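# Move the red box into the empty tray

## Task

Lift the red box out of the tray it starts in and set it down flat inside the tray that is empty; every other box must finish inside its own tray, with none resting on or hanging over a tray wall.

## Robot and tools

ROBOT. Two Doosan M1013 six-joint arms, left_arm and right_arm, each ending in a vacuum suction cup with a wrist camera. left_arm base sits at about (-0.061, +0.646, +0.055) m in the scene frame, right_arm base at about (+0.019, -0.654, +0.055) m; both bases are nearly unrotated, with +z up.

FRAMES. Scene frame: origin at table-top height midway between the nominal bases, +x out over the table, +z up, left_arm on the +y side (arm names do not match image sides). Each arm's cup point pose, velocities and wrist-camera pose are given in that arm's own base frame. The cup point (end_effector_position, metres) is the centre of the cup rim; the cup points along the cup point's +z axis. Reported positions may be off by a few centimetres, more at long reach. The tool body widens to about 10 cm sideways starting roughly 3 cm behind the rim.

JOINT ORDER. Every row and every per-joint list uses this order per arm: shoulder (joint_2), waist (joint_1), forearm roll (joint_4), wrist roll (joint_6), wrist pitch (joint_5), elbow (joint_3). A 14-number row is: left_arm's 6 joints, left_arm suction, then right_arm's 6 joints, right_arm suction. All numbers lie in [-1, 1]. A joint value of 1.0 equals 1.553 rad for waist and shoulder, 2.33 rad for the elbow, 2.913 rad for forearm roll, wrist pitch and wrist roll. Ranges: elbow -2.792 to 2.792 rad, all other joints -6.283 to 6.283 rad.

SUCTION. The seventh number of each arm is an absolute level, not an offset: +1 is full vacuum (about 55 kPa), smaller values a fraction of it, 0.05 or less is off. It persists; to leave a cup unchanged, resend its previous value (0 means off). To grip, switch suction on and press the 31 mm rim fully onto a smooth flat face, away from edges, holes or seams. suction_measured shows the vacuum reached (near 0 means no seal); part_present turns 1 at 0.50 and back to 0 below 0.45. Under vacuum the cup shortens, so a held part sits up to about 13 mm nearer the tool. To release, rest the part on its support first, then switch off and move the cup 20 mm away. If the cup seals onto the table, switch suction off to free it.

execute_actions(actions, cameras). actions is a list of actions; each action is a table of up to 15 rows, one per 1/30 s step, and a short table repeats its last row to fill 15 steps (0.5 s). Joint numbers are offsets from the Joint targets at the start of that action, not from the previous row; a new action or call starts from the current targets, so repeating an offset moves further. An action asking a joint more than 0.010 rad beyond its range is refused for both arms. An empty list just returns state and images. cameras: names to include; omitted, null or ["all"] gives all, [] gives none.

move(target, speed, blend, stop_force, zero, blocking, cameras). target is one 14-number row or a list of up to 15 rows, same layout and scale; every row is an offset from the Joint targets at the call's start, not from the previous row. All joints move together along a path; total time is capped at 10 s. speed: rad/s for the joint with farthest to go, 0.01 to 3.92, default 0.5 (too fast for contact), one value or one per target. blend: rad corner rounding for lists. stop_force: 10 to 80 N; an arm stops when its estimated push against its motion rises that much above its zero. Use a slow speed with it; it has no reading near stretched or straight-wrist poses; omit it when lifting off something. zero (default true) rezeros before the move. blocking=false returns after 0.5 s (not allowed with stop_force). The result adds a move: line such as done, off_target, moving, held or fault.

wait(seconds 0 to 10): lets time pass while arms hold. stop(): brakes a running move. zoom_image(camera, region [x0,y0,x1,y1] pixels, at most 504x504): closer view of cam_left_wrist or cam_right_wrist (each 672x504). clear_fault(arm): clears a reported torque or force fault on left_arm or right_arm. read_manual(section): licence texts only. finished_scene(scene): ends the scene, irreversible.

RESULTS. Joint positions, Joint velocities (rad, rad/s), Joint targets (base for next offsets), Tool commands, suction_measured, part_present, joint torques, external joint torques, flange force, cup pose and velocities, images. "within noise" means the arm is still. "joint sent to its limit" means a joint was clamped at its end; "joint command not followed" means the clearance check altered targets. MOTOR HOT warns of overheating.

LIMITS AND CAUTIONS. Joint targets change at most 2.09 rad/s (waist, shoulder), 3.14 (elbow), 3.93 (wrist joints), and stay within a set lead of the measured angles; targets putting the cup over 70 mm from its measured spot are scaled back. Contact torque limits: 295 N m (waist, shoulder), 139 (elbow), 39.1 (wrist joints); 144 N external force causes a force fault, stopping the arm until clear_fault. Arms are stiff: aim barely past contact. Avoid dropping boxes, releasing moving parts, slamming, arm-to-arm collisions and hard presses; nothing may leave the table. Holding loads or stretching heats motors. Thinking time lets the simulation run.

Each tool is called after "Request:" by a JSON object that holds its "name" and its "arguments", one argument or row to a line.

## Session

Request:
{"name": "execute_actions", "arguments": {
  "actions": []
}}

Scene clock: 0.00 s.
left_arm: end_effector_position=(+0.0435, -0.4281, +0.3278) suction_measured=0.00 part_present=0 end_effector_quat_wxyz=(-0.332, +0.715, -0.562, +0.249) | right_arm: end_effector_position=(+0.3358, -0.0418, +0.1815) suction_measured=0.00 part_present=0 end_effector_quat_wxyz=(+0.111, +0.992, -0.026, +0.054)
Joint names: [shoulder, waist, forearm roll, wrist roll, wrist pitch, elbow]
Joint positions: left_arm=[0.019 -1.901 0.678 2.379 1.586 2.102] | right_arm=[-0.199 -0.079 -0.306 -2.963 0.787 2.455]
Joint velocities: within noise
Joint torques (N m): no reading
External joint torques (N m): no reading
Flange force (N): no reading
Joint targets: left_arm=[0.019 -1.901 0.678 2.379 1.586 2.102] | right_arm=[-0.199 -0.079 -0.306 -2.963 0.787 2.455]
Tool commands: left_gripper/suction=+0.0 right_gripper/suction=+0.0
camera_calibration:
cam_left_wrist: T_world_to_cam=[[0.659795, 0.131533, 0.739844, -0.200838], [0.265593, -0.961833, -0.065857, -0.335896], [0.702944, 0.23995, -0.669547, 0.373153], [0, 0, 0, 1]] pos_world=[-0.0405825, -0.386197, 0.376311]
cam_right_wrist: T_world_to_cam=[[0.0426785, 0.974649, -0.219633, 0.0704776], [0.99102, -0.0134154, 0.13304, -0.286687], [0.126721, -0.223338, -0.966469, 0.20887], [0, 0, 0, 1]] pos_world=[0.254637, -0.0258883, 0.255486]

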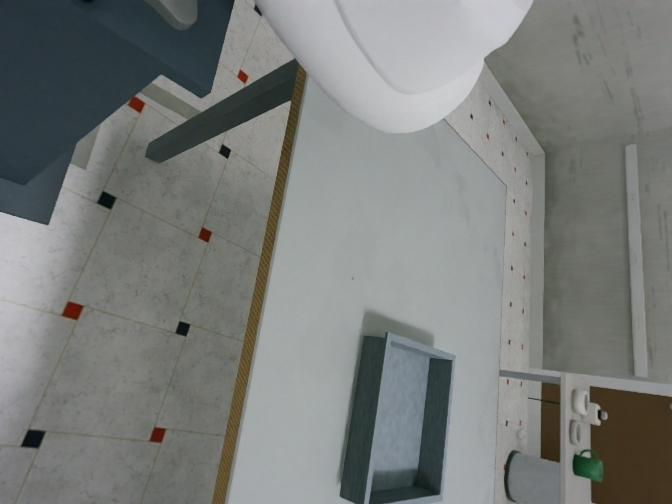

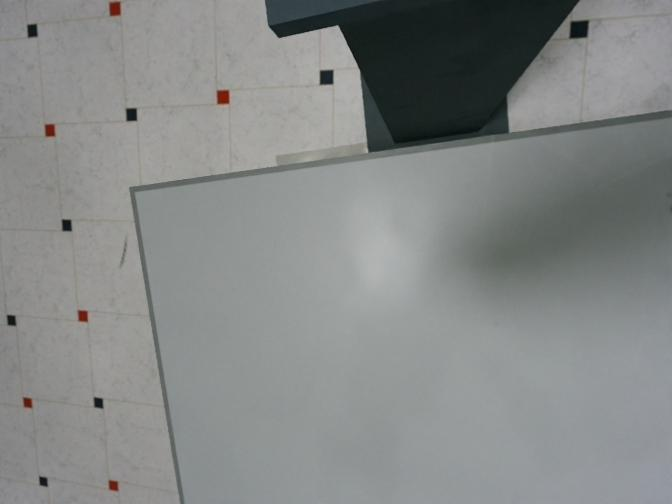

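Request:
{"name": "move", "arguments": {
  "target": [0,0,0,0,0,0,0,0.4173,0.7276,0.105,-0.8009,0.1538,-0.4281,0],
  "speed": 1.2,
  "cameras": ["cam_right_wrist"]
}}

Request:
{"name": "zoom_image", "arguments": {
  "camera": "cam_right_wrist",
  "region": [300, 0, 672, 370]
}}

Scene clock: 8.43 s.
left_arm: end_effector_position=(+0.0435, -0.4281, +0.3278) suction_measured=0.00 part_present=0 end_effector_quat_wxyz=(-0.332, +0.715, -0.562, +0.249) | right_arm: end_effector_position=(+0.3662, +0.7089, +0.2945) suction_measured=0.00 part_present=0 end_effector_quat_wxyz=(+0.000, -0.032, +0.999, +0.000)
Joint names: [shoulder, waist, forearm roll, wrist roll, wrist pitch, elbow]
Joint positions: left_arm=[0.019 -1.901 0.678 2.379 1.586 2.102] | right_arm=[0.45 1.051 -0.001 -5.295 1.235 1.457]
Joint velocities: within noise
Joint torques (N m): left_arm=[-35.53 -2.63 3.25 0.28 1.11 -33.01] | right_arm=[-74.05 0.23 3.79 -0.55 -0.34 -36.39]
External joint torques (N m): left_arm=[-1.39 2.76 0.35 -0.24 -0.4 -1.28] | right_arm=[-5.42 0.5 0.27 0.55 0.3 0.14]
Flange force (N): left_arm=[3.2 -4.8 2.7] | right_arm=[5.4 -6.5 -3.2]
Joint targets: left_arm=[0.019 -1.901 0.678 2.379 1.586 2.102] | right_arm=[0.450 1.051 -0.001 -5.295 1.235 1.457]
move: done
camera_calibration:
cam_right_wrist: T_world_to_cam=[[0.0836166, -0.996498, 0.000210123, 0.679836], [-0.996187, -0.0835852, 0.0249917, 0.487482], [-0.0248866, -0.00229904, -0.999688, 0.390388], [0, 0, 0, 1]] pos_world=[0.438493, 0.719099, 0.37794]
Images, in order (width x height): cam_right_wrist 672x504.

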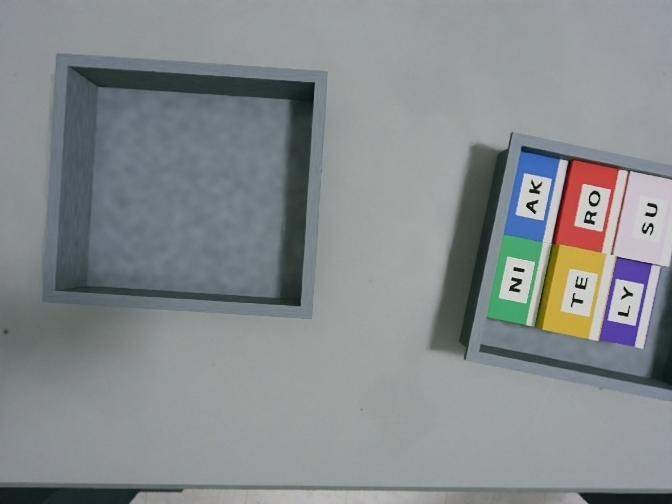

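Scaled by 1.355.

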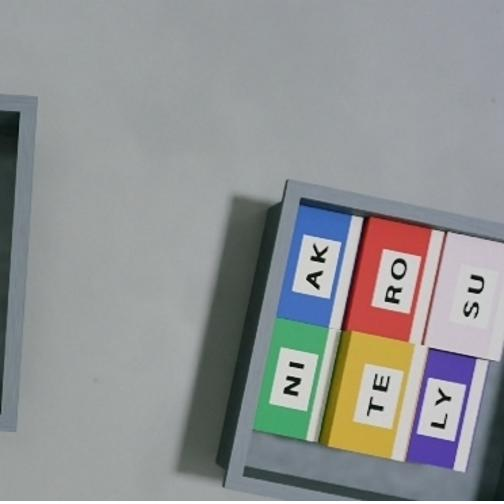

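Request:
{"name": "move", "arguments": {
  "target": [0,0,0,0,0,0,0,-0.0583,-0.2071,0.0003,-0.1109,-0.0798,0.1385,0],
  "speed": 0.7,
  "cameras": ["cam_right_wrist"]
}}

Request:
{"name": "zoom_image", "arguments": {
  "camera": "cam_right_wrist",
  "region": [200, 180, 520, 500]
}}

Scene clock: 17.23 s.
left_arm: end_effector_position=(+0.0435, -0.4281, +0.3278) suction_measured=0.00 part_present=0 end_effector_quat_wxyz=(-0.332, +0.715, -0.562, +0.249) | right_arm: end_effector_position=(+0.4907, +0.4850, +0.2001) suction_measured=0.00 part_present=0 end_effector_quat_wxyz=(+0.000, -0.032, +0.999, +0.000)
Joint names: [shoulder, waist, forearm roll, wrist roll, wrist pitch, elbow]
Joint positions: left_arm=[0.019 -1.901 0.678 2.379 1.586 2.102] | right_arm=[0.359 0.729 0 -5.618 1.003 1.78]
Joint velocities: within noise
Joint torques (N m): left_arm=[-35.82 -3.25 3.22 0.3 1.14 -33.15] | right_arm=[-62.77 -0.67 3.38 -0.47 -0.32 -33.07]
External joint torques (N m): left_arm=[-0.64 3.31 0.36 -0.25 -0.43 -0.93] | right_arm=[-4.7 0.74 0.26 0.47 0.26 0.53]
Flange force (N): left_arm=[4.4 -4.4 4.0] | right_arm=[6.7 -3.5 -4.2]
Joint targets: left_arm=[0.019 -1.901 0.678 2.379 1.586 2.102] | right_arm=[0.359 0.729 0.000 -5.618 1.003 1.780]
move: done
camera_calibration:
cam_right_wrist: T_world_to_cam=[[0.0848073, -0.996397, -0.00064274, 0.445854], [-0.996074, -0.0847962, 0.0254298, 0.595563], [-0.0253927, -0.00151642, -0.999676, 0.298593], [0, 0, 0, 1]] pos_world=[0.562995, 0.495202, 0.283637]
Images, in order (width x height): cam_right_wrist 672x504.

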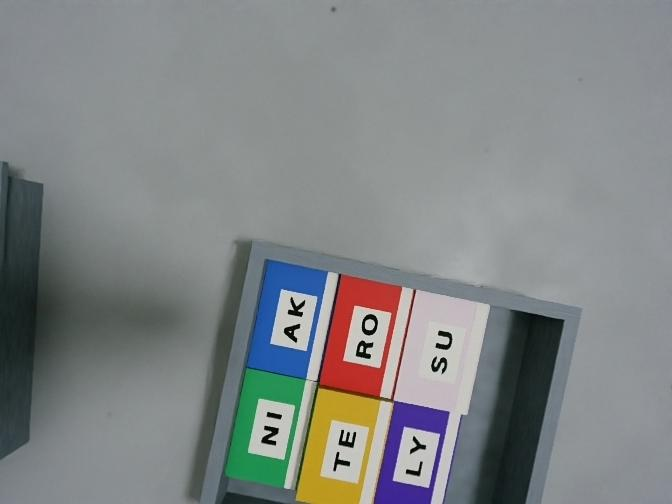

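Scaled by 1.575.

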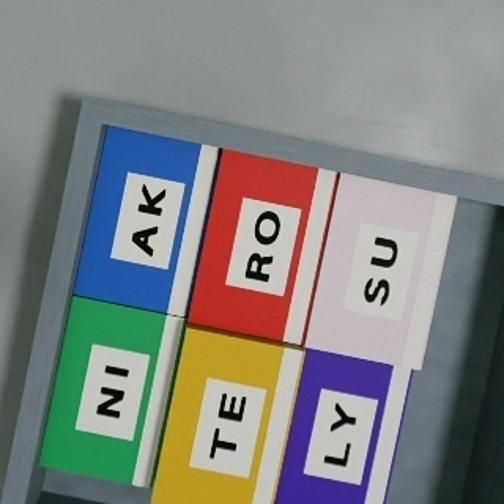

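Request:
{"name": "move", "arguments": {
  "target": [0,0,0,0,0,0,0,0.1210,-0.0137,0,-0.0074,-0.1064,0.0522,0],
  "speed": 0.4,
  "cameras": []
}}

Request:
{"name": "move", "arguments": {
  "target": [0,0,0,0,0,0,0,0.0437,0,0,0,-0.0272,0.0048,1],
  "speed": 0.022,
  "stop_force": 10,
  "cameras": ["cam_right_wrist"]
}}

Scene clock: 26.67 s.
left_arm: end_effector_position=(+0.0435, -0.4281, +0.3278) suction_measured=0.00 part_present=0 end_effector_quat_wxyz=(-0.332, +0.715, -0.562, +0.249) | right_arm: end_effector_position=(+0.4939, +0.4683, +0.0200) suction_measured=0.00 part_present=0 end_effector_quat_wxyz=(+0.000, -0.032, +0.999, +0.000)
Joint names: [shoulder, waist, forearm roll, wrist roll, wrist pitch, elbow]
Joint positions: left_arm=[0.019 -1.901 0.678 2.379 1.586 2.102] | right_arm=[0.547 0.708 0 -5.64 0.693 1.902]
Joint velocities: within noise
Joint torques (N m): left_arm=[-35.42 -2.99 3.23 0.24 1.1 -33.06] | right_arm=[-71.01 -0.14 2.52 -0.5 -0.34 -25.21]
External joint torques (N m): left_arm=[-1.01 3.08 0.35 -0.19 -0.39 -1.03] | right_arm=[-5.34 0.43 0.23 0.5 0.28 0.65]
Flange force (N): left_arm=[3.8 -4.7 3.5] | right_arm=[6.1 -3.3 -7.3]
Joint targets: left_arm=[0.019 -1.901 0.678 2.379 1.586 2.102] | right_arm=[0.547 0.708 0.000 -5.640 0.693 1.902]
move: done
No camera images: "cameras" was empty.

Scene clock: 30.77 s.
left_arm: end_effector_position=(+0.0435, -0.4281, +0.3278) suction_measured=0.00 part_present=0 end_effector_quat_wxyz=(-0.332, +0.715, -0.562, +0.249) | right_arm: end_effector_position=(+0.4940, +0.4684, -0.0288) suction_measured=0.85 part_present=1 end_effector_quat_wxyz=(+0.000, -0.032, +0.999, +0.000)
Joint names: [shoulder, waist, forearm roll, wrist roll, wrist pitch, elbow]
Joint positions: left_arm=[0.019 -1.901 0.678 2.379 1.586 2.102] | right_arm=[0.613 0.708 0 -5.64 0.615 1.912]
Joint velocities: within noise
Joint torques (N m): left_arm=[-35.5 -2.72 3.25 0.29 1.07 -33.09] | right_arm=[-55.63 -0.2 2.23 -0.45 -1.47 -16.01]
External joint torques (N m): left_arm=[-0.74 2.73 0.33 -0.25 -0.37 -0.94] | right_arm=[-23.96 0.29 0.27 0.45 1.41 -6.35]
Flange force (N): left_arm=[3.6 -3.9 3.1] | right_arm=[7.5 -4.8 -36.7]
Joint targets: left_arm=[0.019 -1.901 0.678 2.379 1.586 2.102] | right_arm=[0.613 0.708 0.000 -5.640 0.615 1.912]
move: contact (right_arm)
camera_calibration:
cam_right_wrist: T_world_to_cam=[[0.0849042, -0.996389, -0.000900306, 0.428842], [-0.996078, -0.0849002, 0.0249069, 0.603344], [-0.0248934, -0.00121793, -0.999689, 0.0694011], [0, 0, 0, 1]] pos_world=[0.566295, 0.478602, 0.0547382]
Images, in order (width x height): cam_right_wrist 672x504.

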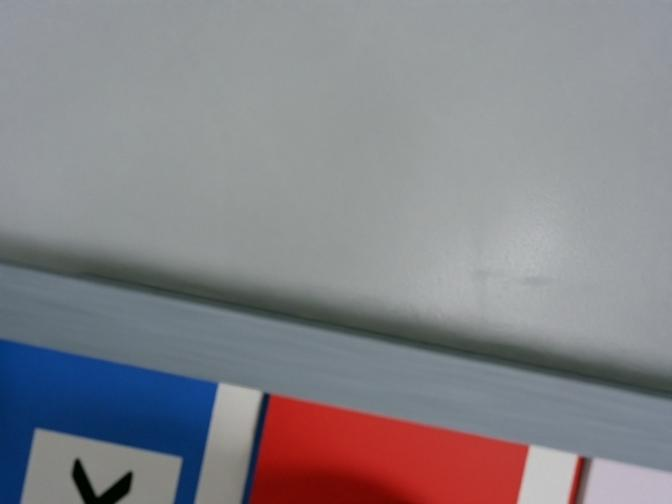

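Request:
{"name": "move", "arguments": {
  "target": [
    [0,0,0,0,0,0,0,-0.0426,0,0,0,0.0268,-0.0044,1],
    [0,0,0,0,0,0,0,-0.1473,0,0,0,0.1072,-0.0352,1],
    [0,0,0,0,0,0,0,0.1471,0.2089,0,0.0669,0.2196,-0.3719,1],
    [0,0,0,0,0,0,0,0.2173,0.2089,0,0.0669,0.1545,-0.3373,1]
  ],
  "speed": [0.07,0.35,0.6,0.3],
  "blend": [0.005,0.03,0.005,0],
  "cameras": ["cam_right_wrist"]
}}

Scene clock: 45.13 s.
left_arm: end_effector_position=(+0.0435, -0.4281, +0.3278) suction_measured=0.00 part_present=0 end_effector_quat_wxyz=(-0.332, +0.715, -0.562, +0.249) | right_arm: end_effector_position=(+0.4795, +0.8705, +0.0096) suction_measured=0.85 part_present=1 end_effector_quat_wxyz=(+0.000, -0.097, +0.995, +0.000)
Joint names: [shoulder, waist, forearm roll, wrist roll, wrist pitch, elbow]
Joint positions: left_arm=[0.019 -1.901 0.678 2.379 1.586 2.102] | right_arm=[0.951 1.033 0 -5.445 1.065 1.126]
Joint velocities: within noise
Joint torques (N m): left_arm=[-35.37 -2.71 3.2 0.36 1.2 -33.26] | right_arm=[-108.98 -0.12 3.58 -0.42 -0.29 -33.95]
External joint torques (N m): left_arm=[-1 2.8 0.39 -0.31 -0.49 -0.92] | right_arm=[-5.89 0.58 0.18 0.42 0.24 0.29]
Flange force (N): left_arm=[3.3 -4.1 3.5] | right_arm=[7.0 -6.8 -5.3]
Joint targets: left_arm=[0.019 -1.901 0.678 2.379 1.586 2.102] | right_arm=[0.951 1.033 0.000 -5.445 1.065 1.126]
move: done
camera_calibration:
cam_right_wrist: T_world_to_cam=[[0.213098, -0.977031, 0.000148708, 0.752423], [-0.976697, -0.213021, 0.0261753, 0.724272], [-0.0255424, -0.00572316, -0.999657, 0.112146], [0, 0, 0, 1]] pos_world=[0.549919, 0.890067, 0.0930372]
Images, in order (width x height): cam_right_wrist 672x504.

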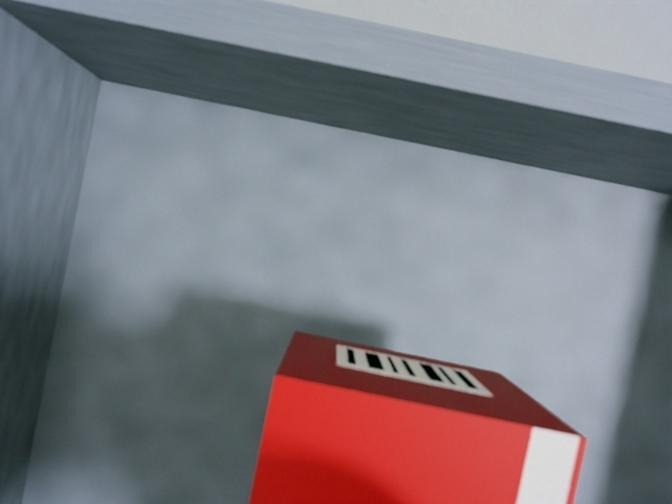

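Request:
{"name": "move", "arguments": {
  "target": [0,0,0,0,0,0,0,0.0273,0,0,0,-0.0181,0.0044,1],
  "speed": 0.015,
  "stop_force": 10,
  "cameras": ["cam_right_wrist"]
}}

Scene clock: 51.37 s.
left_arm: end_effector_position=(+0.0435, -0.4281, +0.3278) suction_measured=0.00 part_present=0 end_effector_quat_wxyz=(-0.332, +0.715, -0.562, +0.249) | right_arm: end_effector_position=(+0.4795, +0.8706, -0.0281) suction_measured=0.85 part_present=1 end_effector_quat_wxyz=(+0.000, -0.097, +0.995, +0.000)
Joint names: [shoulder, waist, forearm roll, wrist roll, wrist pitch, elbow]
Joint positions: left_arm=[0.019 -1.901 0.678 2.379 1.586 2.102] | right_arm=[0.985 1.033 0 -5.445 1.023 1.135]
Joint velocities: within noise
Joint torques (N m): left_arm=[-35.51 -2.98 3.23 0.34 1.1 -33.06] | right_arm=[-92.6 0.2 3.47 -0.51 -1.38 -26.3]
External joint torques (N m): left_arm=[-0.92 2.9 0.36 -0.3 -0.39 -1.08] | right_arm=[-23.45 1.2 0.22 0.51 1.32 -6.59]
Flange force (N): left_arm=[3.7 -4.3 3.2] | right_arm=[9.4 -8.5 -24.3]
Joint targets: left_arm=[0.019 -1.901 0.678 2.379 1.586 2.102] | right_arm=[0.985 1.033 0.000 -5.445 1.023 1.135]
move: contact (right_arm); right_arm: the wrist pitch is farthest, 0.011 rad from its target
camera_calibration:
cam_right_wrist: T_world_to_cam=[[0.213097, -0.977031, 0.0000723299, 0.75251], [-0.9767, -0.213023, 0.0260564, 0.725387], [-0.0254425, -0.00562319, -0.99966, 0.074318], [0, 0, 0, 1]] pos_world=[0.550019, 0.890167, 0.0553374]
Images, in order (width x height): cam_right_wrist 672x504.

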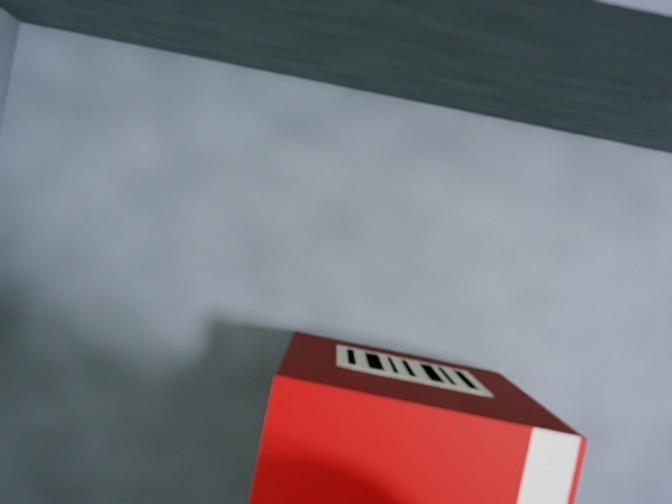

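Request:
{"name": "execute_actions", "arguments": {
  "actions": [
    [[0,0,0,0,0,0,0,0,0,0,0,0,0,0]]
  ],
  "cameras": []
}}

Request:
{"name": "move", "arguments": {
  "target": [
    [0,0,0,0,0,0,0,-0.0222,0,0,0,0.0144,-0.0039,0],
    [0,0,0,0,0,0,0,-0.0925,0,0,0,0.0795,-0.0384,0],
    [0,0,0,0,0,0,0,-0.22,-0.15,0,0,0.1445,-0.052,0]
  ],
  "speed": [0.05,0.3,0.5],
  "blend": 0.003,
  "cameras": ["cam_right_wrist"]
}}

Scene clock: 56.23 s.
left_arm: end_effector_position=(+0.0435, -0.4281, +0.3278) suction_measured=0.00 part_present=0 end_effector_quat_wxyz=(-0.332, +0.715, -0.562, +0.249) | right_arm: end_effector_position=(+0.4795, +0.8706, -0.0280) suction_measured=0.00 part_present=0 end_effector_quat_wxyz=(+0.000, -0.097, +0.995, +0.000)
Joint names: [shoulder, waist, forearm roll, wrist roll, wrist pitch, elbow]
Joint positions: left_arm=[0.019 -1.901 0.678 2.379 1.586 2.102] | right_arm=[0.985 1.033 0 -5.445 1.023 1.135]
Joint velocities: within noise
Joint torques (N m): left_arm=[-35.51 -2.81 3.16 0.32 1.23 -33.09] | right_arm=[-86.76 -0.21 3.55 -0.46 -1.69 -24]
External joint torques (N m): left_arm=[-0.69 2.68 0.44 -0.28 -0.53 -1.14] | right_arm=[-29.18 0.87 0.12 0.46 1.64 -8.81]
Flange force (N): left_arm=[4.0 -3.8 3.1] | right_arm=[9.9 -9.7 -30.3]
Joint targets: left_arm=[0.019 -1.901 0.678 2.379 1.586 2.102] | right_arm=[0.985 1.033 0.000 -5.445 1.023 1.135]
No camera images: "cameras" was empty.

Scene clock: 58.60 s.
left_arm: end_effector_position=(+0.0435, -0.4281, +0.3278) suction_measured=0.00 part_present=0 end_effector_quat_wxyz=(-0.332, +0.715, -0.562, +0.249) | right_arm: end_effector_position=(+0.6291, +0.6969, +0.3691) suction_measured=0.00 part_present=0 end_effector_quat_wxyz=(+0.014, +0.019, +1.000, +0.015)
Joint names: [shoulder, waist, forearm roll, wrist roll, wrist pitch, elbow]
Joint positions: left_arm=[0.019 -1.901 0.678 2.379 1.586 2.102] | right_arm=[0.643 0.8 0 -5.445 1.444 1.013]
Joint velocities: within noise
Joint torques (N m): left_arm=[-35.12 -2.97 3.29 0.34 1.15 -33.13] | right_arm=[-92.18 -0.64 4.08 -0.43 -0.4 -38.42]
External joint torques (N m): left_arm=[-0.67 2.83 0.27 -0.29 -0.45 -0.74] | right_arm=[-5.9 0.87 0.2 0.43 0.3 0.11]
Flange force (N): left_arm=[3.5 -3.7 3.6] | right_arm=[8.1 -7.6 -1.8]
Joint targets: left_arm=[0.019 -1.901 0.678 2.379 1.586 2.102] | right_arm=[0.643 0.800 0.000 -5.445 1.444 1.013]
move: done
camera_calibration:
cam_right_wrist: T_world_to_cam=[[-0.0175586, -0.999375, -0.0306835, 0.723027], [-0.99984, 0.0176519, -0.00277167, 0.688615], [0.00331156, 0.0306299, -0.999525, 0.430855], [0, 0, 0, 1]] pos_world=[0.699773, 0.697222, 0.454745]
Images, in order (width x height): cam_right_wrist 672x504.

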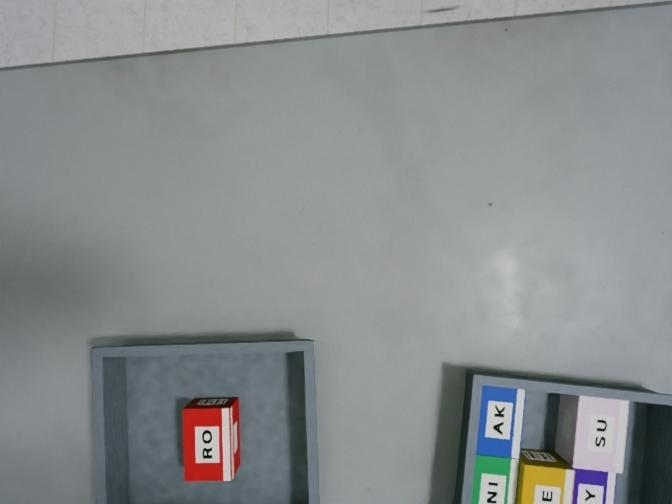

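Good.

Request:
{"name": "finished_scene", "arguments": {
  "scene": 2
}}

The scene is finished: the task was done.


## Next scene

The same job, from a new start.

Request:
{"name": "execute_actions", "arguments": {
  "actions": []
}}

Scene clock: 0.00 s.
left_arm: end_effector_position=(+0.1635, -0.1777, +0.2045) suction_measured=0.00 part_present=0 end_effector_quat_wxyz=(-0.306, -0.162, +0.938, +0.031) | right_arm: end_effector_position=(+0.3871, +0.6616, +0.3251) suction_measured=0.01 part_present=0 end_effector_quat_wxyz=(-0.220, +0.906, +0.229, +0.279)
Joint names: [shoulder, waist, forearm roll, wrist roll, wrist pitch, elbow]
Joint positions: left_arm=[-0.118 -0.613 -0.388 -0.77 1.361 2.425] | right_arm=[0.194 1.017 -0.191 -2.467 0.365 1.865]
Joint velocities: within noise
Joint torques (N m): no reading
External joint torques (N m): no reading
Flange force (N): no reading
Joint targets: left_arm=[-0.118 -0.613 -0.388 -0.770 1.361 2.425] | right_arm=[0.194 1.017 -0.191 -2.467 0.365 1.865]
Tool commands: left_gripper/suction=+0.0 right_gripper/suction=+0.0
camera_calibration:
cam_left_wrist: T_world_to_cam=[[0.256006, -0.952856, -0.162867, -0.163821], [-0.794385, -0.303375, 0.526228, 0.0340873], [-0.550829, -0.00533786, -0.834601, 0.341264], [0, 0, 0, 1]] pos_world=[0.256996, -0.143935, 0.240201]
cam_right_wrist: T_world_to_cam=[[-0.552507, 0.792683, 0.25766, -0.390206], [0.717926, 0.295532, 0.630273, -0.607637], [0.42346, 0.533211, -0.732371, -0.193326], [0, 0, 0, 1]] pos_world=[0.302512, 0.591969, 0.341931]

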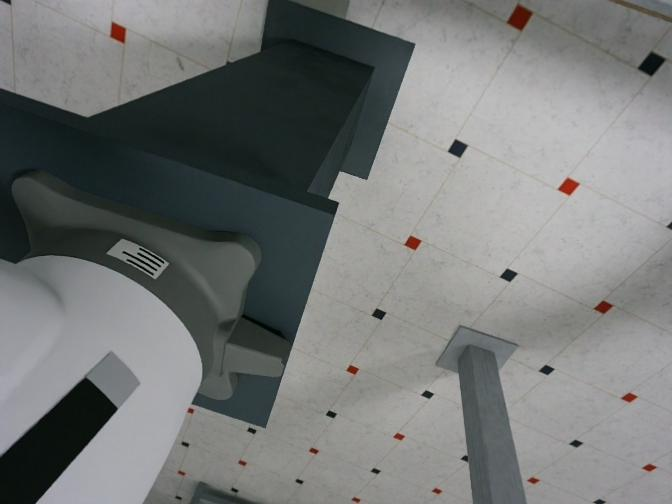

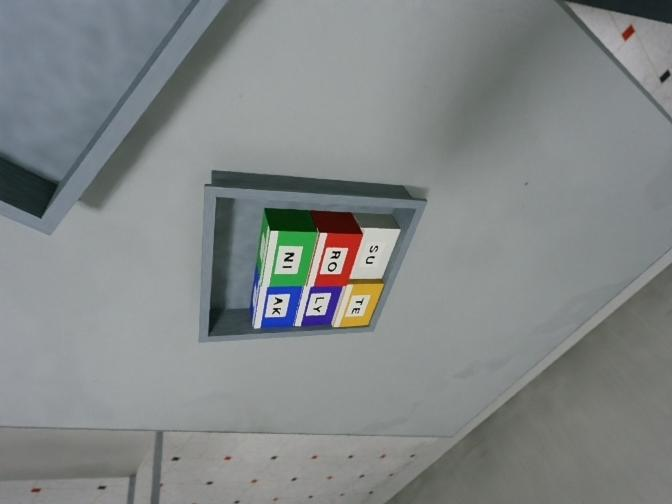

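Request:
{"name": "move", "arguments": {
  "target": [0,0,0,0,0,0,0,0.1642,0.0219,0.0656,-0.9712,0.2987,-0.1749,0],
  "speed": 1.3,
  "cameras": ["cam_right_wrist"]
}}

Request:
{"name": "zoom_image", "arguments": {
  "camera": "cam_right_wrist",
  "region": [0, 0, 320, 320]
}}

Scene clock: 8.53 s.
left_arm: end_effector_position=(+0.1635, -0.1777, +0.2045) suction_measured=0.00 part_present=0 end_effector_quat_wxyz=(-0.306, -0.162, +0.938, +0.031) | right_arm: end_effector_position=(+0.3659, +0.7087, +0.2948) suction_measured=0.01 part_present=0 end_effector_quat_wxyz=(+0.000, -0.032, +0.999, +0.000)
Joint names: [shoulder, waist, forearm roll, wrist roll, wrist pitch, elbow]
Joint positions: left_arm=[-0.118 -0.613 -0.388 -0.77 1.361 2.425] | right_arm=[0.449 1.051 0 -5.296 1.235 1.458]
Joint velocities: within noise
Joint torques (N m): left_arm=[-16.08 -2.81 2.32 0.26 1 -26.5] | right_arm=[-74.11 -0.23 3.9 -0.48 -0.27 -36.6]
External joint torques (N m): left_arm=[0.52 2.97 0.39 -0.27 -0.38 -0.66] | right_arm=[-5.26 0.17 0.16 0.48 0.23 0.3]
Flange force (N): left_arm=[-7.4 3.6 -3.5] | right_arm=[5.1 -6.9 -2.9]
Joint targets: left_arm=[-0.118 -0.613 -0.388 -0.770 1.361 2.425] | right_arm=[0.449 1.051 0.000 -5.296 1.235 1.458]
move: done
camera_calibration:
cam_right_wrist: T_world_to_cam=[[0.0837099, -0.99649, -0.000347838, 0.679826], [-0.996162, -0.0836912, 0.0256478, 0.486973], [-0.0255869, -0.00180047, -0.999671, 0.390719], [0, 0, 0, 1]] pos_world=[0.438193, 0.718899, 0.378338]
Images, in order (width x height): cam_right_wrist 672x504.

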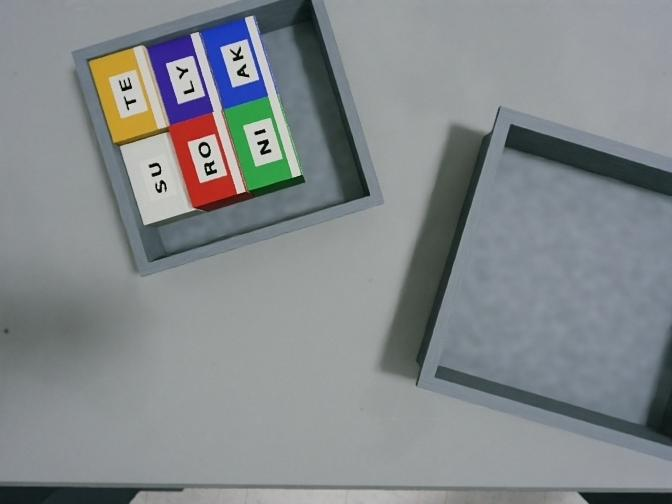

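Scaled by 1.575.

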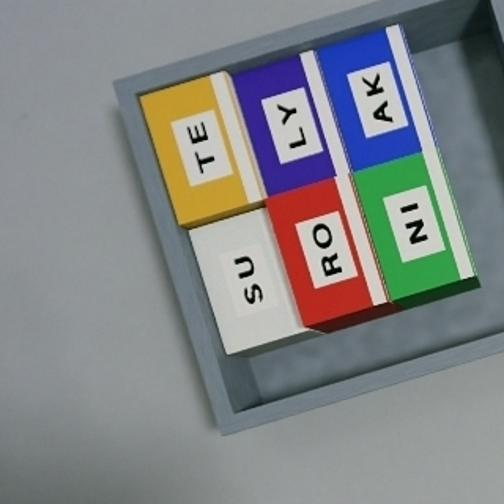

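Request:
{"name": "move", "arguments": {
  "target": [0,0,0,0,0,0,0,0.2334,-0.0347,0,-0.0185,0.0236,-0.1852,0],
  "speed": 0.6,
  "cameras": ["cam_right_wrist"]
}}

Request:
{"name": "zoom_image", "arguments": {
  "camera": "cam_right_wrist",
  "region": [200, 180, 520, 500]
}}

Scene clock: 16.70 s.
left_arm: end_effector_position=(+0.1635, -0.1777, +0.2045) suction_measured=0.00 part_present=0 end_effector_quat_wxyz=(-0.306, -0.162, +0.938, +0.031) | right_arm: end_effector_position=(+0.5078, +0.8493, +0.2000) suction_measured=0.01 part_present=0 end_effector_quat_wxyz=(+0.000, -0.032, +0.999, +0.000)
Joint names: [shoulder, waist, forearm roll, wrist roll, wrist pitch, elbow]
Joint positions: left_arm=[-0.118 -0.613 -0.388 -0.77 1.361 2.425] | right_arm=[0.811 0.997 0 -5.35 1.304 1.026]
Joint velocities: within noise
Joint torques (N m): left_arm=[-15.91 -2.6 2.29 0.26 0.98 -26.41] | right_arm=[-101.6 0.08 3.88 -0.48 -0.34 -37.27]
External joint torques (N m): left_arm=[0.42 2.74 0.4 -0.27 -0.36 -0.62] | right_arm=[-7.81 -0.33 0.26 0.48 0.29 0.16]
Flange force (N): left_arm=[-6.7 3.4 -3.3] | right_arm=[8.2 -11.7 -4.1]
Joint targets: left_arm=[-0.118 -0.613 -0.388 -0.770 1.361 2.425] | right_arm=[0.812 0.997 0.000 -5.350 1.304 1.026]
move: done
camera_calibration:
cam_right_wrist: T_world_to_cam=[[0.0837068, -0.99649, -0.00063001, 0.807995], [-0.996167, -0.0836958, 0.0254235, 0.642689], [-0.025387, -0.00150052, -0.999677, 0.299465], [0, 0, 0, 1]] pos_world=[0.580193, 0.859399, 0.283537]
Images, in order (width x height): cam_right_wrist 672x504.

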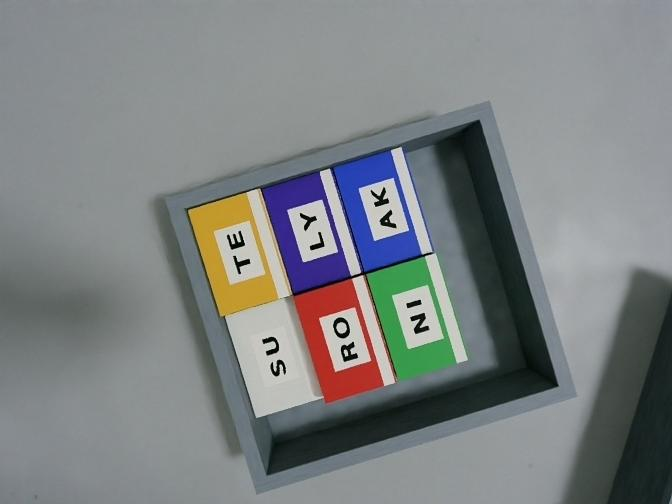

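Scaled by 1.575.

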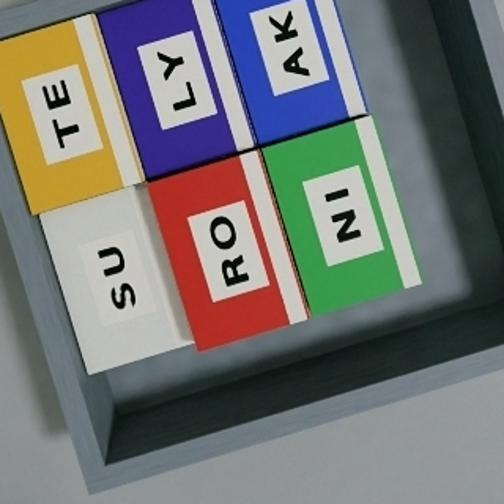

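Request:
{"name": "move", "arguments": {
  "target": [0,0,0,0,0,0,0,0.0757,0,0,0,-0.0754,0.0436,0],
  "speed": 0.3,
  "cameras": []
}}

Request:
{"name": "move", "arguments": {
  "target": [0,0,0,0,0,0,0,0.0343,0,0,0,-0.0235,0.0065,1],
  "speed": 0.016,
  "stop_force": 10,
  "cameras": ["cam_right_wrist"]
}}

Scene clock: 28.00 s.
left_arm: end_effector_position=(+0.1635, -0.1777, +0.2045) suction_measured=0.00 part_present=0 end_effector_quat_wxyz=(-0.306, -0.162, +0.938, +0.031) | right_arm: end_effector_position=(+0.5090, +0.8511, +0.0306) suction_measured=0.01 part_present=0 end_effector_quat_wxyz=(+0.000, -0.032, +0.999, +0.000)
Joint names: [shoulder, waist, forearm roll, wrist roll, wrist pitch, elbow]
Joint positions: left_arm=[-0.118 -0.613 -0.388 -0.77 1.361 2.425] | right_arm=[0.929 0.997 0 -5.35 1.084 1.128]
Joint velocities: within noise
Joint torques (N m): left_arm=[-16.02 -2.61 2.33 0.22 1 -26.35] | right_arm=[-107.34 -0.69 3.52 -0.49 -0.33 -34]
External joint torques (N m): left_arm=[0.49 2.69 0.37 -0.22 -0.39 -0.77] | right_arm=[-6.9 0.45 0.29 0.49 0.28 -0.15]
Flange force (N): left_arm=[-6.8 3.0 -3.4] | right_arm=[6.4 -7.7 -6.1]
Joint targets: left_arm=[-0.118 -0.613 -0.388 -0.770 1.361 2.425] | right_arm=[0.929 0.997 0.000 -5.350 1.084 1.128]
move: done
No camera images: "cameras" was empty.

Scene clock: 32.07 s.
left_arm: end_effector_position=(+0.1635, -0.1777, +0.2045) suction_measured=0.00 part_present=0 end_effector_quat_wxyz=(-0.306, -0.162, +0.938, +0.031) | right_arm: end_effector_position=(+0.5092, +0.8514, -0.0182) suction_measured=0.95 part_present=1 end_effector_quat_wxyz=(+0.000, -0.032, +0.999, +0.000)
Joint names: [shoulder, waist, forearm roll, wrist roll, wrist pitch, elbow]
Joint positions: left_arm=[-0.118 -0.613 -0.388 -0.77 1.361 2.425] | right_arm=[0.972 0.997 0 -5.35 1.029 1.14]
Joint velocities: within noise
Joint torques (N m): left_arm=[-15.82 -2.51 2.44 0.24 1.03 -26.19] | right_arm=[-92.03 -0.83 3.3 -0.53 -1.26 -26.22]
External joint torques (N m): left_arm=[0.46 2.6 0.25 -0.25 -0.42 -0.87] | right_arm=[-23.47 0.85 0.38 0.53 1.22 -6.76]
Flange force (N): left_arm=[-6.5 2.7 -3.3] | right_arm=[8.2 -9.4 -24.1]
Joint targets: left_arm=[-0.118 -0.613 -0.388 -0.770 1.361 2.425] | right_arm=[0.972 0.997 0.000 -5.350 1.029 1.140]
move: contact (right_arm); right_arm: the wrist pitch is farthest, 0.013 rad from its target
camera_calibration:
cam_right_wrist: T_world_to_cam=[[0.0837019, -0.99649, -0.0011031, 0.809875], [-0.996175, -0.0837032, 0.0250828, 0.649743], [-0.0250871, -0.0010006, -0.999685, 0.0806668], [0, 0, 0, 1]] pos_world=[0.581493, 0.861499, 0.0652373]
Images, in order (width x height): cam_right_wrist 672x504.

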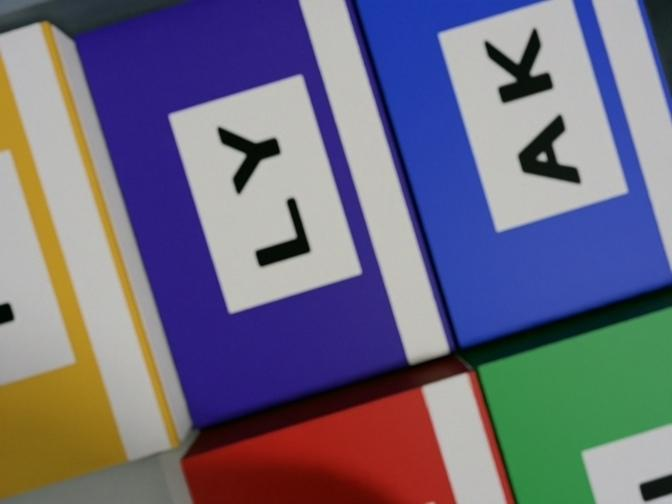

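Request:
{"name": "move", "arguments": {
  "target": [
    [0,0,0,0,0,0,0,-0.0274,0,0,0,0.0190,-0.0053,1],
    [0,0,0,0,0,0,0,-0.0871,0,0,0,0.0762,-0.0370,1],
    [0,0,0,0,0,0,0,-0.4199,-0.1285,0,-0.0687,-0.0455,0.3370,1]
  ],
  "speed": [0.06,0.35,0.6],
  "blend": [0.005,0.03,0],
  "cameras": ["cam_right_wrist"]
}}

Scene clock: 42.20 s.
left_arm: end_effector_position=(+0.1635, -0.1777, +0.2045) suction_measured=0.00 part_present=0 end_effector_quat_wxyz=(-0.306, -0.162, +0.938, +0.031) | right_arm: end_effector_position=(+0.4166, +0.4761, +0.1600) suction_measured=0.95 part_present=1 end_effector_quat_wxyz=(+0.000, -0.032, +0.999, +0.000)
Joint names: [shoulder, waist, forearm roll, wrist roll, wrist pitch, elbow]
Joint positions: left_arm=[-0.118 -0.613 -0.388 -0.77 1.361 2.425] | right_arm=[0.32 0.797 0 -5.55 0.896 1.925]
Joint velocities: within noise
Joint torques (N m): left_arm=[-15.79 -2.6 2.36 0.18 1.06 -26.2] | right_arm=[-57.3 -0.12 3.08 -0.44 -0.42 -30.1]
External joint torques (N m): left_arm=[0.42 2.75 0.33 -0.19 -0.45 -0.76] | right_arm=[-4.01 -0.05 0.29 0.44 0.37 -0.05]
Flange force (N): left_arm=[-6.9 3.2 -3.3] | right_arm=[4.0 -3.1 -5.0]
Joint targets: left_arm=[-0.118 -0.613 -0.388 -0.770 1.361 2.425] | right_arm=[0.320 0.797 0.000 -5.550 0.896 1.925]
move: done
camera_calibration:
cam_right_wrist: T_world_to_cam=[[0.0841032, -0.996457, -0.000725828, 0.443636], [-0.996136, -0.0840946, 0.0253178, 0.521737], [-0.0252891, -0.00140628, -0.999679, 0.256407], [0, 0, 0, 1]] pos_world=[0.488894, 0.4863, 0.243438]
Images, in order (width x height): cam_right_wrist 672x504.

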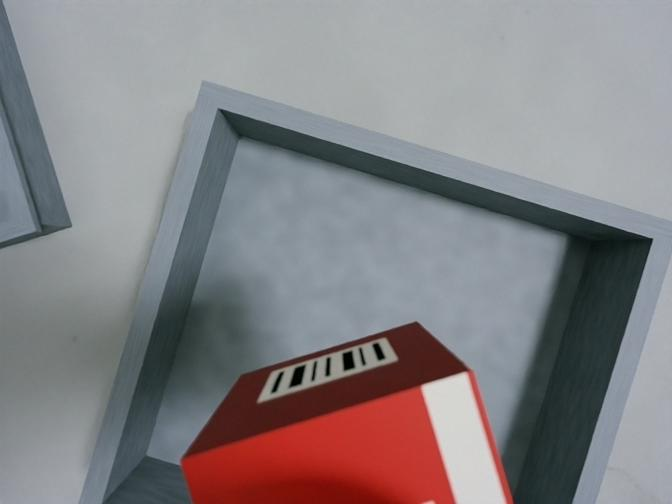

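Request:
{"name": "move", "arguments": {
  "target": [0,0,0,0,0,0,0,0.1220,0,0,0,-0.0915,0.0333,1],
  "speed": 0.3,
  "cameras": []
}}

Request:
{"name": "move", "arguments": {
  "target": [0,0,0,0,0,0,0,0.0331,0,0,0,-0.0204,0.0034,1],
  "speed": 0.02,
  "stop_force": 10,
  "cameras": ["cam_right_wrist"]
}}

Scene clock: 54.53 s.
left_arm: end_effector_position=(+0.1635, -0.1777, +0.2045) suction_measured=0.00 part_present=0 end_effector_quat_wxyz=(-0.306, -0.162, +0.938, +0.031) | right_arm: end_effector_position=(+0.4163, +0.4758, +0.0099) suction_measured=0.95 part_present=1 end_effector_quat_wxyz=(+0.000, -0.032, +0.999, +0.000)
Joint names: [shoulder, waist, forearm roll, wrist roll, wrist pitch, elbow]
Joint positions: left_arm=[-0.118 -0.613 -0.388 -0.77 1.361 2.425] | right_arm=[0.509 0.797 0 -5.55 0.63 2.003]
Joint velocities: within noise
Joint torques (N m): left_arm=[-16.07 -2.95 2.4 0.2 1.02 -26.09] | right_arm=[-67.83 0.03 2.26 -0.45 -0.36 -22.97]
External joint torques (N m): left_arm=[0.4 3.12 0.29 -0.21 -0.4 -0.91] | right_arm=[-3.48 -0.15 0.29 0.45 0.31 0.24]
Flange force (N): left_arm=[-7.5 3.8 -4.0] | right_arm=[3.0 -2.4 -5.5]
Joint targets: left_arm=[-0.118 -0.613 -0.388 -0.770 1.361 2.425] | right_arm=[0.509 0.797 0.000 -5.550 0.630 2.003]
move: done
No camera images: "cameras" was empty.

Scene clock: 57.50 s.
left_arm: end_effector_position=(+0.1635, -0.1777, +0.2045) suction_measured=0.00 part_present=0 end_effector_quat_wxyz=(-0.306, -0.162, +0.938, +0.031) | right_arm: end_effector_position=(+0.4165, +0.4760, -0.0180) suction_measured=0.95 part_present=1 end_effector_quat_wxyz=(+0.000, -0.032, +0.999, +0.000)
Joint names: [shoulder, waist, forearm roll, wrist roll, wrist pitch, elbow]
Joint positions: left_arm=[-0.118 -0.613 -0.388 -0.77 1.361 2.425] | right_arm=[0.55 0.797 0 -5.55 0.582 2.009]
Joint velocities: within noise
Joint torques (N m): left_arm=[-15.84 -2.66 2.38 0.2 1 -26.44] | right_arm=[-51.73 -0.42 2.07 -0.51 -1.39 -15.71]
External joint torques (N m): left_arm=[0.31 2.79 0.31 -0.21 -0.38 -0.56] | right_arm=[-21.7 0.4 0.3 0.51 1.34 -5.5]
Flange force (N): left_arm=[-6.6 3.7 -3.2] | right_arm=[7.2 -5.2 -35.6]
Joint targets: left_arm=[-0.118 -0.613 -0.388 -0.770 1.361 2.425] | right_arm=[0.550 0.797 0.000 -5.550 0.582 2.009]
move: contact (right_arm); right_arm: the wrist pitch is farthest, 0.012 rad from its target
camera_calibration:
cam_right_wrist: T_world_to_cam=[[0.0840086, -0.996465, -0.000342952, 0.443432], [-0.996139, -0.0839899, 0.02555, 0.52617], [-0.0254885, -0.00180479, -0.999673, 0.0787551], [0, 0, 0, 1]] pos_world=[0.488894, 0.4862, 0.0654378]
Images, in order (width x height): cam_right_wrist 672x504.

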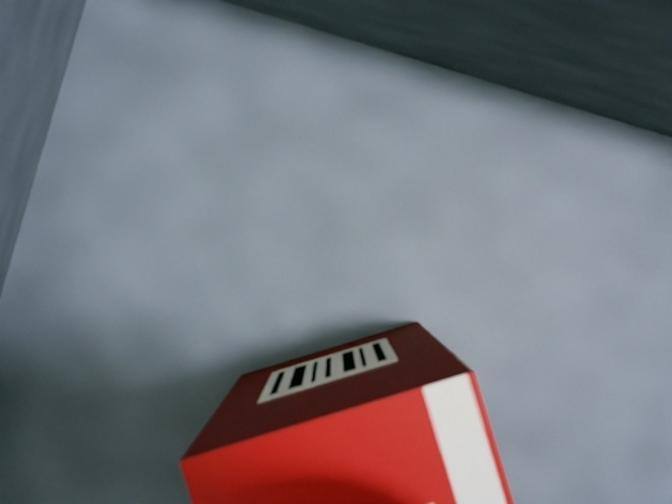

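Request:
{"name": "execute_actions", "arguments": {
  "actions": [
    [[0,0,0,0,0,0,0,0,0,0,0,0,0,0]]
  ],
  "cameras": []
}}

Request:
{"name": "move", "arguments": {
  "target": [
    [0,0,0,0,0,0,0,-0.0264,0,0,0,0.0165,-0.0026,0],
    [0,0,0,0,0,0,0,-0.1481,0,0,0,0.1078,-0.0361,0],
    [0,0,0,0,0,0,0,-0.065,0.1636,0,0.0872,0.2242,-0.2365,0]
  ],
  "speed": [0.05,0.35,0.6],
  "blend": 0.003,
  "cameras": ["cam_right_wrist"]
}}

Scene clock: 63.57 s.
left_arm: end_effector_position=(+0.1635, -0.1777, +0.2045) suction_measured=0.00 part_present=0 end_effector_quat_wxyz=(-0.306, -0.162, +0.938, +0.031) | right_arm: end_effector_position=(+0.4165, +0.4760, -0.0180) suction_measured=0.01 part_present=0 end_effector_quat_wxyz=(+0.000, -0.032, +0.999, +0.000)
Joint names: [shoulder, waist, forearm roll, wrist roll, wrist pitch, elbow]
Joint positions: left_arm=[-0.118 -0.613 -0.388 -0.77 1.361 2.425] | right_arm=[0.55 0.797 0 -5.55 0.582 2.009]
Joint velocities: within noise
Joint torques (N m): left_arm=[-15.96 -2.62 2.37 0.23 1.02 -26.23] | right_arm=[-44.74 -0.87 1.97 -0.46 -1.75 -13.04]
External joint torques (N m): left_arm=[0.01 2.87 0.32 -0.24 -0.39 -0.72] | right_arm=[-28.79 1.04 0.4 0.46 1.7 -8.14]
Flange force (N): left_arm=[-6.2 4.1 -3.6] | right_arm=[8.7 -5.4 -47.3]
Joint targets: left_arm=[-0.118 -0.613 -0.388 -0.770 1.361 2.425] | right_arm=[0.550 0.797 0.000 -5.550 0.582 2.009]
No camera images: "cameras" was empty.

Scene clock: 66.50 s.
left_arm: end_effector_position=(+0.1635, -0.1777, +0.2045) suction_measured=0.00 part_present=0 end_effector_quat_wxyz=(-0.306, -0.162, +0.938, +0.031) | right_arm: end_effector_position=(+0.3654, +0.7088, +0.2942) suction_measured=0.01 part_present=0 end_effector_quat_wxyz=(+0.000, -0.032, +0.999, -0.001)
Joint names: [shoulder, waist, forearm roll, wrist roll, wrist pitch, elbow]
Joint positions: left_arm=[-0.118 -0.613 -0.388 -0.77 1.361 2.425] | right_arm=[0.449 1.051 0 -5.296 1.236 1.458]
Joint velocities: within noise
Joint torques (N m): left_arm=[-16.36 -2.91 2.37 0.31 1.07 -26.32] | right_arm=[-74.39 -0.25 3.82 -0.5 -0.28 -36.14]
External joint torques (N m): left_arm=[0.85 3.04 0.33 -0.32 -0.46 -0.82] | right_arm=[-5.19 0.9 0.24 0.5 0.24 -0.11]
Flange force (N): left_arm=[-8.0 2.9 -3.5] | right_arm=[5.3 -5.5 -3.3]
Joint targets: left_arm=[-0.118 -0.613 -0.388 -0.770 1.361 2.425] | right_arm=[0.449 1.051 0.000 -5.296 1.236 1.458]
move: done
camera_calibration:
cam_right_wrist: T_world_to_cam=[[0.0843164, -0.996439, 0.000499653, 0.679439], [-0.996097, -0.0842743, 0.0262253, 0.486784], [-0.0260898, -0.00270893, -0.999656, 0.390878], [0, 0, 0, 1]] pos_world=[0.437795, 0.719101, 0.377638]
Images, in order (width x height): cam_right_wrist 672x504.

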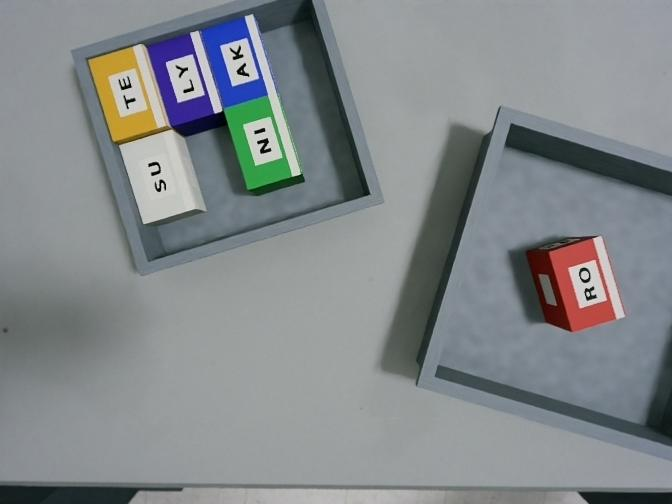

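Request:
{"name": "finished_scene", "arguments": {
  "scene": 3
}}

The scene is finished: the task was done.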